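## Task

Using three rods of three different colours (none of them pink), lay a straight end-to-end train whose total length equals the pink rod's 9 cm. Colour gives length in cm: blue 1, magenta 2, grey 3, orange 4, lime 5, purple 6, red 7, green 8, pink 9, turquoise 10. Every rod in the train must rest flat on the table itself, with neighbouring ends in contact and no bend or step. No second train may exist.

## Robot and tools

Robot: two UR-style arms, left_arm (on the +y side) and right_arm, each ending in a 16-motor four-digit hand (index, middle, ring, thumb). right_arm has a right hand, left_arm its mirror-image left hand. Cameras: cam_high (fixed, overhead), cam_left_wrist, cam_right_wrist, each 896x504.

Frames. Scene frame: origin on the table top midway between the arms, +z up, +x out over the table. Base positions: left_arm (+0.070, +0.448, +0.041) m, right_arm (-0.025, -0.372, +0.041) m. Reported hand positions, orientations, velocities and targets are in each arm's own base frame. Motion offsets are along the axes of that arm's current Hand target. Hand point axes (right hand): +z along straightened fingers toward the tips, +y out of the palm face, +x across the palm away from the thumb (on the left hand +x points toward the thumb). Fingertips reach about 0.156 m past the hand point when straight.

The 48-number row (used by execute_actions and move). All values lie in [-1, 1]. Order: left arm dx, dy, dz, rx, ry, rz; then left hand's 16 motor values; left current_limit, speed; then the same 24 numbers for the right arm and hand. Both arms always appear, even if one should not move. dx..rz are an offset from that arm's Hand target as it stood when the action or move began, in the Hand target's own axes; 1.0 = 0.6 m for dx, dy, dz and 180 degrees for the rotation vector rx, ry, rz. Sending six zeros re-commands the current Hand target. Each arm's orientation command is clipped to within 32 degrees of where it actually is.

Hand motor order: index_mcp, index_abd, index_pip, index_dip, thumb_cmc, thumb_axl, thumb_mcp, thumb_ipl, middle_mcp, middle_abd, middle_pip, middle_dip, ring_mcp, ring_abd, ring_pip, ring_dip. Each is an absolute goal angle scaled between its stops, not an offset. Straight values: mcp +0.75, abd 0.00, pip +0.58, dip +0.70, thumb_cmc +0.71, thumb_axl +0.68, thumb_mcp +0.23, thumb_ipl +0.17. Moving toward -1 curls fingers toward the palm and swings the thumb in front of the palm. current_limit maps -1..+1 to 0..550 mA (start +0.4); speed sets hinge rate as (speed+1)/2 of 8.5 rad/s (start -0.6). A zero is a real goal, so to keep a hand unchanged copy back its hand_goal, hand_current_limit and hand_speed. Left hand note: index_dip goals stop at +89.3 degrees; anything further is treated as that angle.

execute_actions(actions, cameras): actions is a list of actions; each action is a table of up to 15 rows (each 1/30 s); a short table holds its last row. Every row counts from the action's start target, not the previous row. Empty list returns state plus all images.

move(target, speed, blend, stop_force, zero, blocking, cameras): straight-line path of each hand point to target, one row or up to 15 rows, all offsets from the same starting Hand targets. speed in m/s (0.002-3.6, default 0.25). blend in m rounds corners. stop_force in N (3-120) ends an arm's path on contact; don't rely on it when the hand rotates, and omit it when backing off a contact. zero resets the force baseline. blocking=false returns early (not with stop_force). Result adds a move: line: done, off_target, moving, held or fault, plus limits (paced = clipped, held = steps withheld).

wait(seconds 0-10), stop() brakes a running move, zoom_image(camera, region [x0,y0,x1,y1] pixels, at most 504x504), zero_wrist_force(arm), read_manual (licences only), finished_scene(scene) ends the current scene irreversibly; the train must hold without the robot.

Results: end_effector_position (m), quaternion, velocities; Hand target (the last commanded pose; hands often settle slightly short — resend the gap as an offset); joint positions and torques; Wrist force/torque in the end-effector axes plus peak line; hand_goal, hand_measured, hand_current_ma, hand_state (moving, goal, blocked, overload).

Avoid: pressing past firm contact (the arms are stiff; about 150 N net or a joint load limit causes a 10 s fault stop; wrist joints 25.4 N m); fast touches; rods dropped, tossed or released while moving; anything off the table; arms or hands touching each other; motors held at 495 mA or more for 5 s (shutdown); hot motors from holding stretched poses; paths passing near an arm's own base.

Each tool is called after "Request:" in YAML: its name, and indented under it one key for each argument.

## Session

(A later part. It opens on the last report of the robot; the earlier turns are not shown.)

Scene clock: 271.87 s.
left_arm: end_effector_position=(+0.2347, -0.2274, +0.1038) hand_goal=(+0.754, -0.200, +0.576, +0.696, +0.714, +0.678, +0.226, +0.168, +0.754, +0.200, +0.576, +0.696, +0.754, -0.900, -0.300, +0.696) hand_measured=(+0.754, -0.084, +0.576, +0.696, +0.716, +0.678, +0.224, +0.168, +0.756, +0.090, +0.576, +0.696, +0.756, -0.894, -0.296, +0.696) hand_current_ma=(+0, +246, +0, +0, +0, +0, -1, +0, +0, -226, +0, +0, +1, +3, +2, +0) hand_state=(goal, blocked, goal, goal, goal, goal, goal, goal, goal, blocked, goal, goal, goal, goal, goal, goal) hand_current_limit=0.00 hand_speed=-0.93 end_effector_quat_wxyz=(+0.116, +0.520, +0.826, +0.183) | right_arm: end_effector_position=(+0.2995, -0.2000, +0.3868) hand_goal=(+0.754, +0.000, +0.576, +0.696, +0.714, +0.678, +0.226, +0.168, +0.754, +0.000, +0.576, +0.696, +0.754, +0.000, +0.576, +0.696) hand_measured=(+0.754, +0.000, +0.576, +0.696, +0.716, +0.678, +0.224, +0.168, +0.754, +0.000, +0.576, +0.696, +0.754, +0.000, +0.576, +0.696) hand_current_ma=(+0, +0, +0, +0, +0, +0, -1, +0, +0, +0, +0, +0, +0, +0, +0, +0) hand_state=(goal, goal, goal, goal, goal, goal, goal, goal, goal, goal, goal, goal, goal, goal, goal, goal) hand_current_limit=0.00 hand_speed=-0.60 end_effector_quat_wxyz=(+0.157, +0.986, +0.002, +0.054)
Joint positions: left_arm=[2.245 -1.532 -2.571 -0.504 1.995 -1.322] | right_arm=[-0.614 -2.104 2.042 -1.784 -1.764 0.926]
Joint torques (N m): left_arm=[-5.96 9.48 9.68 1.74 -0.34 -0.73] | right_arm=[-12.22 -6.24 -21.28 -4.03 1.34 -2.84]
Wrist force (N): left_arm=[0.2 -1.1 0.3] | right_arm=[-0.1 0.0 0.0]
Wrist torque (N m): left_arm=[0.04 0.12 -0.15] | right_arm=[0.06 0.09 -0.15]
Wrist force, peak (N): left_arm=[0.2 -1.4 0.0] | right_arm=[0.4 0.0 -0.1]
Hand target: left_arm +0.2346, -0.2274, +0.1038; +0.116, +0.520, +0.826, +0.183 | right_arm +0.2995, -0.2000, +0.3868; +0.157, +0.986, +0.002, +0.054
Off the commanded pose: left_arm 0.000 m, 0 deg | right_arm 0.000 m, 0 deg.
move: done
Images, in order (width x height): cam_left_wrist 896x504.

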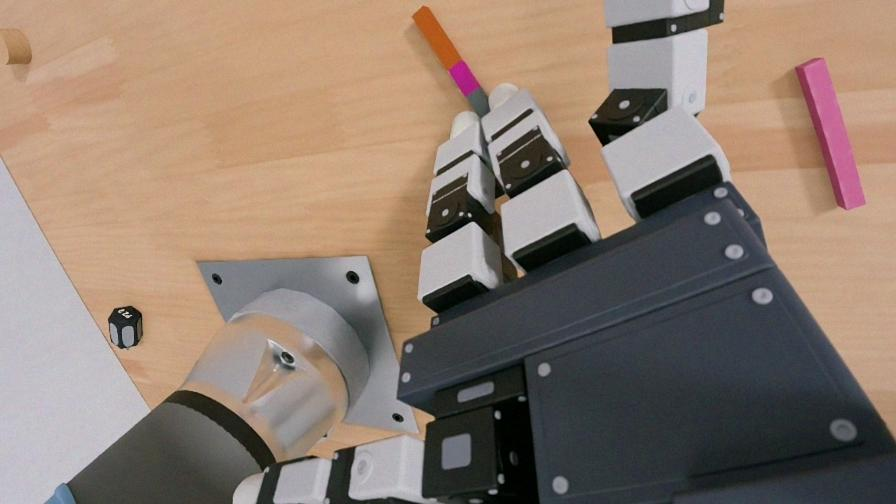

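Request:
move:
  target:
    - [0, 0, 0, 0, 0, 0, 0.754, 0.03, 0.576, 0.696, 0.714, 0.678, 0.226, 0.168, 0.754, -0.03, 0.576, 0.696, 0.754, -0.9, -0.3, 0.696, 0.0, -0.95, 0, 0, 0, 0, 0, 0, 0.754, 0, 0.576, 0.696, 0.714, 0.678, 0.226, 0.168, 0.754, 0, 0.576, 0.696, 0.754, 0, 0.576, 0.696, 0.0, -0.6]
    - [0, 0.0423, -0.0906, 0, 0, 0, 0.754, 0.03, 0.576, 0.696, 0.714, 0.678, 0.226, 0.168, 0.754, -0.03, 0.576, 0.696, 0.754, -0.9, -0.3, 0.696, 0.0, -0.95, 0, 0, 0, 0, 0, 0, 0.754, 0, 0.576, 0.696, 0.714, 0.678, 0.226, 0.168, 0.754, 0, 0.576, 0.696, 0.754, 0, 0.576, 0.696, 0.0, -0.6]
  speed: [0.05, 0.06]
  cameras: ["cam_high", "cam_left_wrist"]

Request:
zoom_image:
  camera: "cam_left_wrist"
  region: [430, 0, 530, 120]

Request:
zoom_image:
  camera: "cam_high"
  region: [365, 345, 425, 405]

Scene clock: 279.93 s.
left_arm: end_effector_position=(+0.2346, -0.2274, +0.1638) hand_goal=(+0.754, +0.030, +0.576, +0.696, +0.714, +0.678, +0.226, +0.168, +0.754, -0.030, +0.576, +0.696, +0.754, -0.900, -0.300, +0.696) hand_measured=(+0.754, +0.026, +0.576, +0.696, +0.716, +0.678, +0.224, +0.168, +0.756, -0.026, +0.576, +0.696, +0.756, -0.894, -0.296, +0.696) hand_current_ma=(+0, -1, +0, +0, +0, +0, -1, +0, +0, +1, +0, +0, +1, +3, +2, +0) hand_state=(goal, goal, goal, goal, goal, goal, goal, goal, goal, goal, goal, goal, goal, goal, goal, goal) hand_current_limit=0.00 hand_speed=-0.95 end_effector_quat_wxyz=(+0.116, +0.520, +0.826, +0.183) | right_arm: end_effector_position=(+0.2995, -0.2000, +0.3868) hand_goal=(+0.754, +0.000, +0.576, +0.696, +0.714, +0.678, +0.226, +0.168, +0.754, +0.000, +0.576, +0.696, +0.754, +0.000, +0.576, +0.696) hand_measured=(+0.754, +0.000, +0.576, +0.696, +0.716, +0.678, +0.224, +0.168, +0.754, +0.000, +0.576, +0.696, +0.754, +0.000, +0.576, +0.696) hand_current_ma=(+0, +0, +0, +0, +0, +0, -1, +0, +0, +0, +0, +0, +0, +0, +0, +0) hand_state=(goal, goal, goal, goal, goal, goal, goal, goal, goal, goal, goal, goal, goal, goal, goal, goal) hand_current_limit=0.00 hand_speed=-0.60 end_effector_quat_wxyz=(+0.157, +0.986, +0.002, +0.054)
Joint positions: left_arm=[2.245 -1.35 -2.488 -0.769 1.995 -1.322] | right_arm=[-0.614 -2.104 2.042 -1.784 -1.764 0.926]
Joint torques (N m): left_arm=[9.04 3.87 11.33 2.86 -0.45 -0.65] | right_arm=[-12.11 -7.54 -20.67 -4.06 1.33 -2.84]
Wrist force (N): left_arm=[0.1 -0.9 0.2] | right_arm=[0.1 0.3 -0.1]
Wrist torque (N m): left_arm=[0.07 0.12 -0.17] | right_arm=[0.09 0.07 -0.13]
Wrist force, peak (N): left_arm=[0.2 -1.6 0.9] | right_arm=[0.3 -0.3 -0.2]
Hand target: left_arm +0.2346, -0.2273, +0.1638; +0.116, +0.520, +0.826, +0.183 | right_arm +0.2995, -0.2000, +0.3868; +0.157, +0.986, +0.002, +0.054
Off the commanded pose: left_arm 0.000 m, 0 deg | right_arm 0.000 m, 0 deg.
move: done
Images, in order (width x height): cam_high 896x504, cam_left_wrist 896x504.

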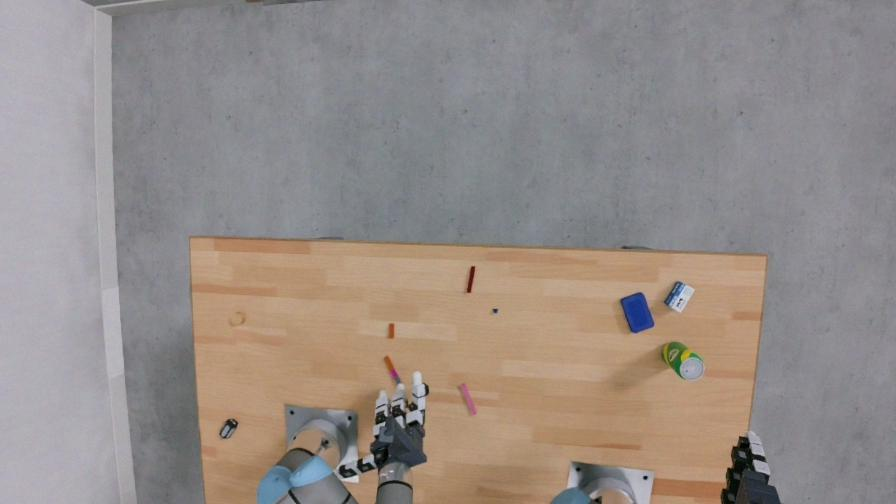

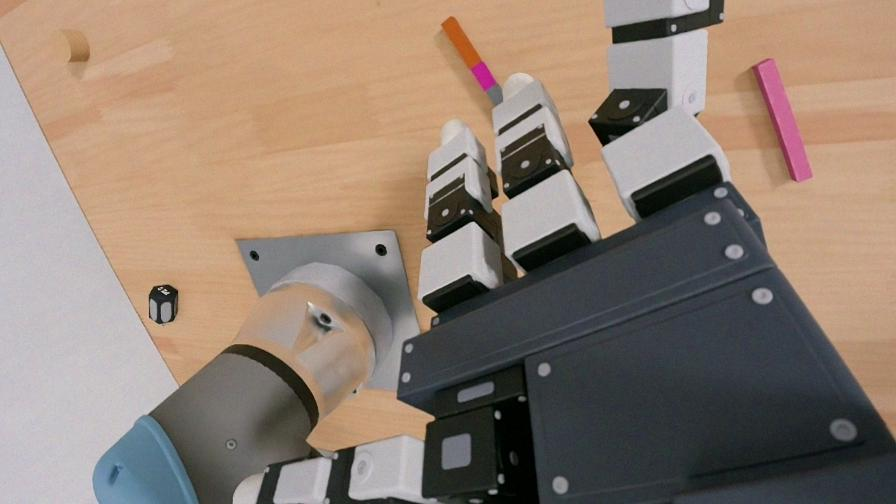

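Scaled by 4.200.

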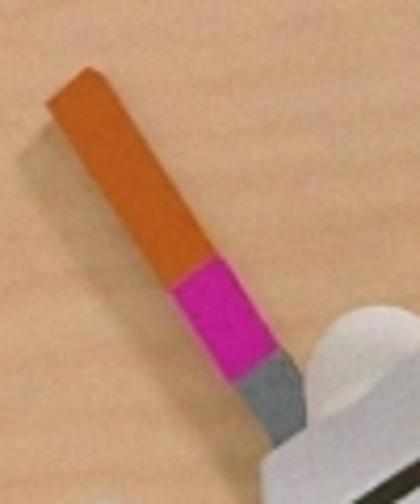

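Scaled by 8.400.

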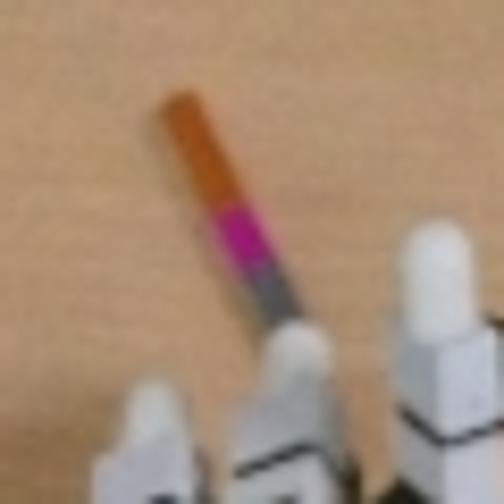

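Request:
finished_scene:
  scene: 2

The scene is finished: the task was done.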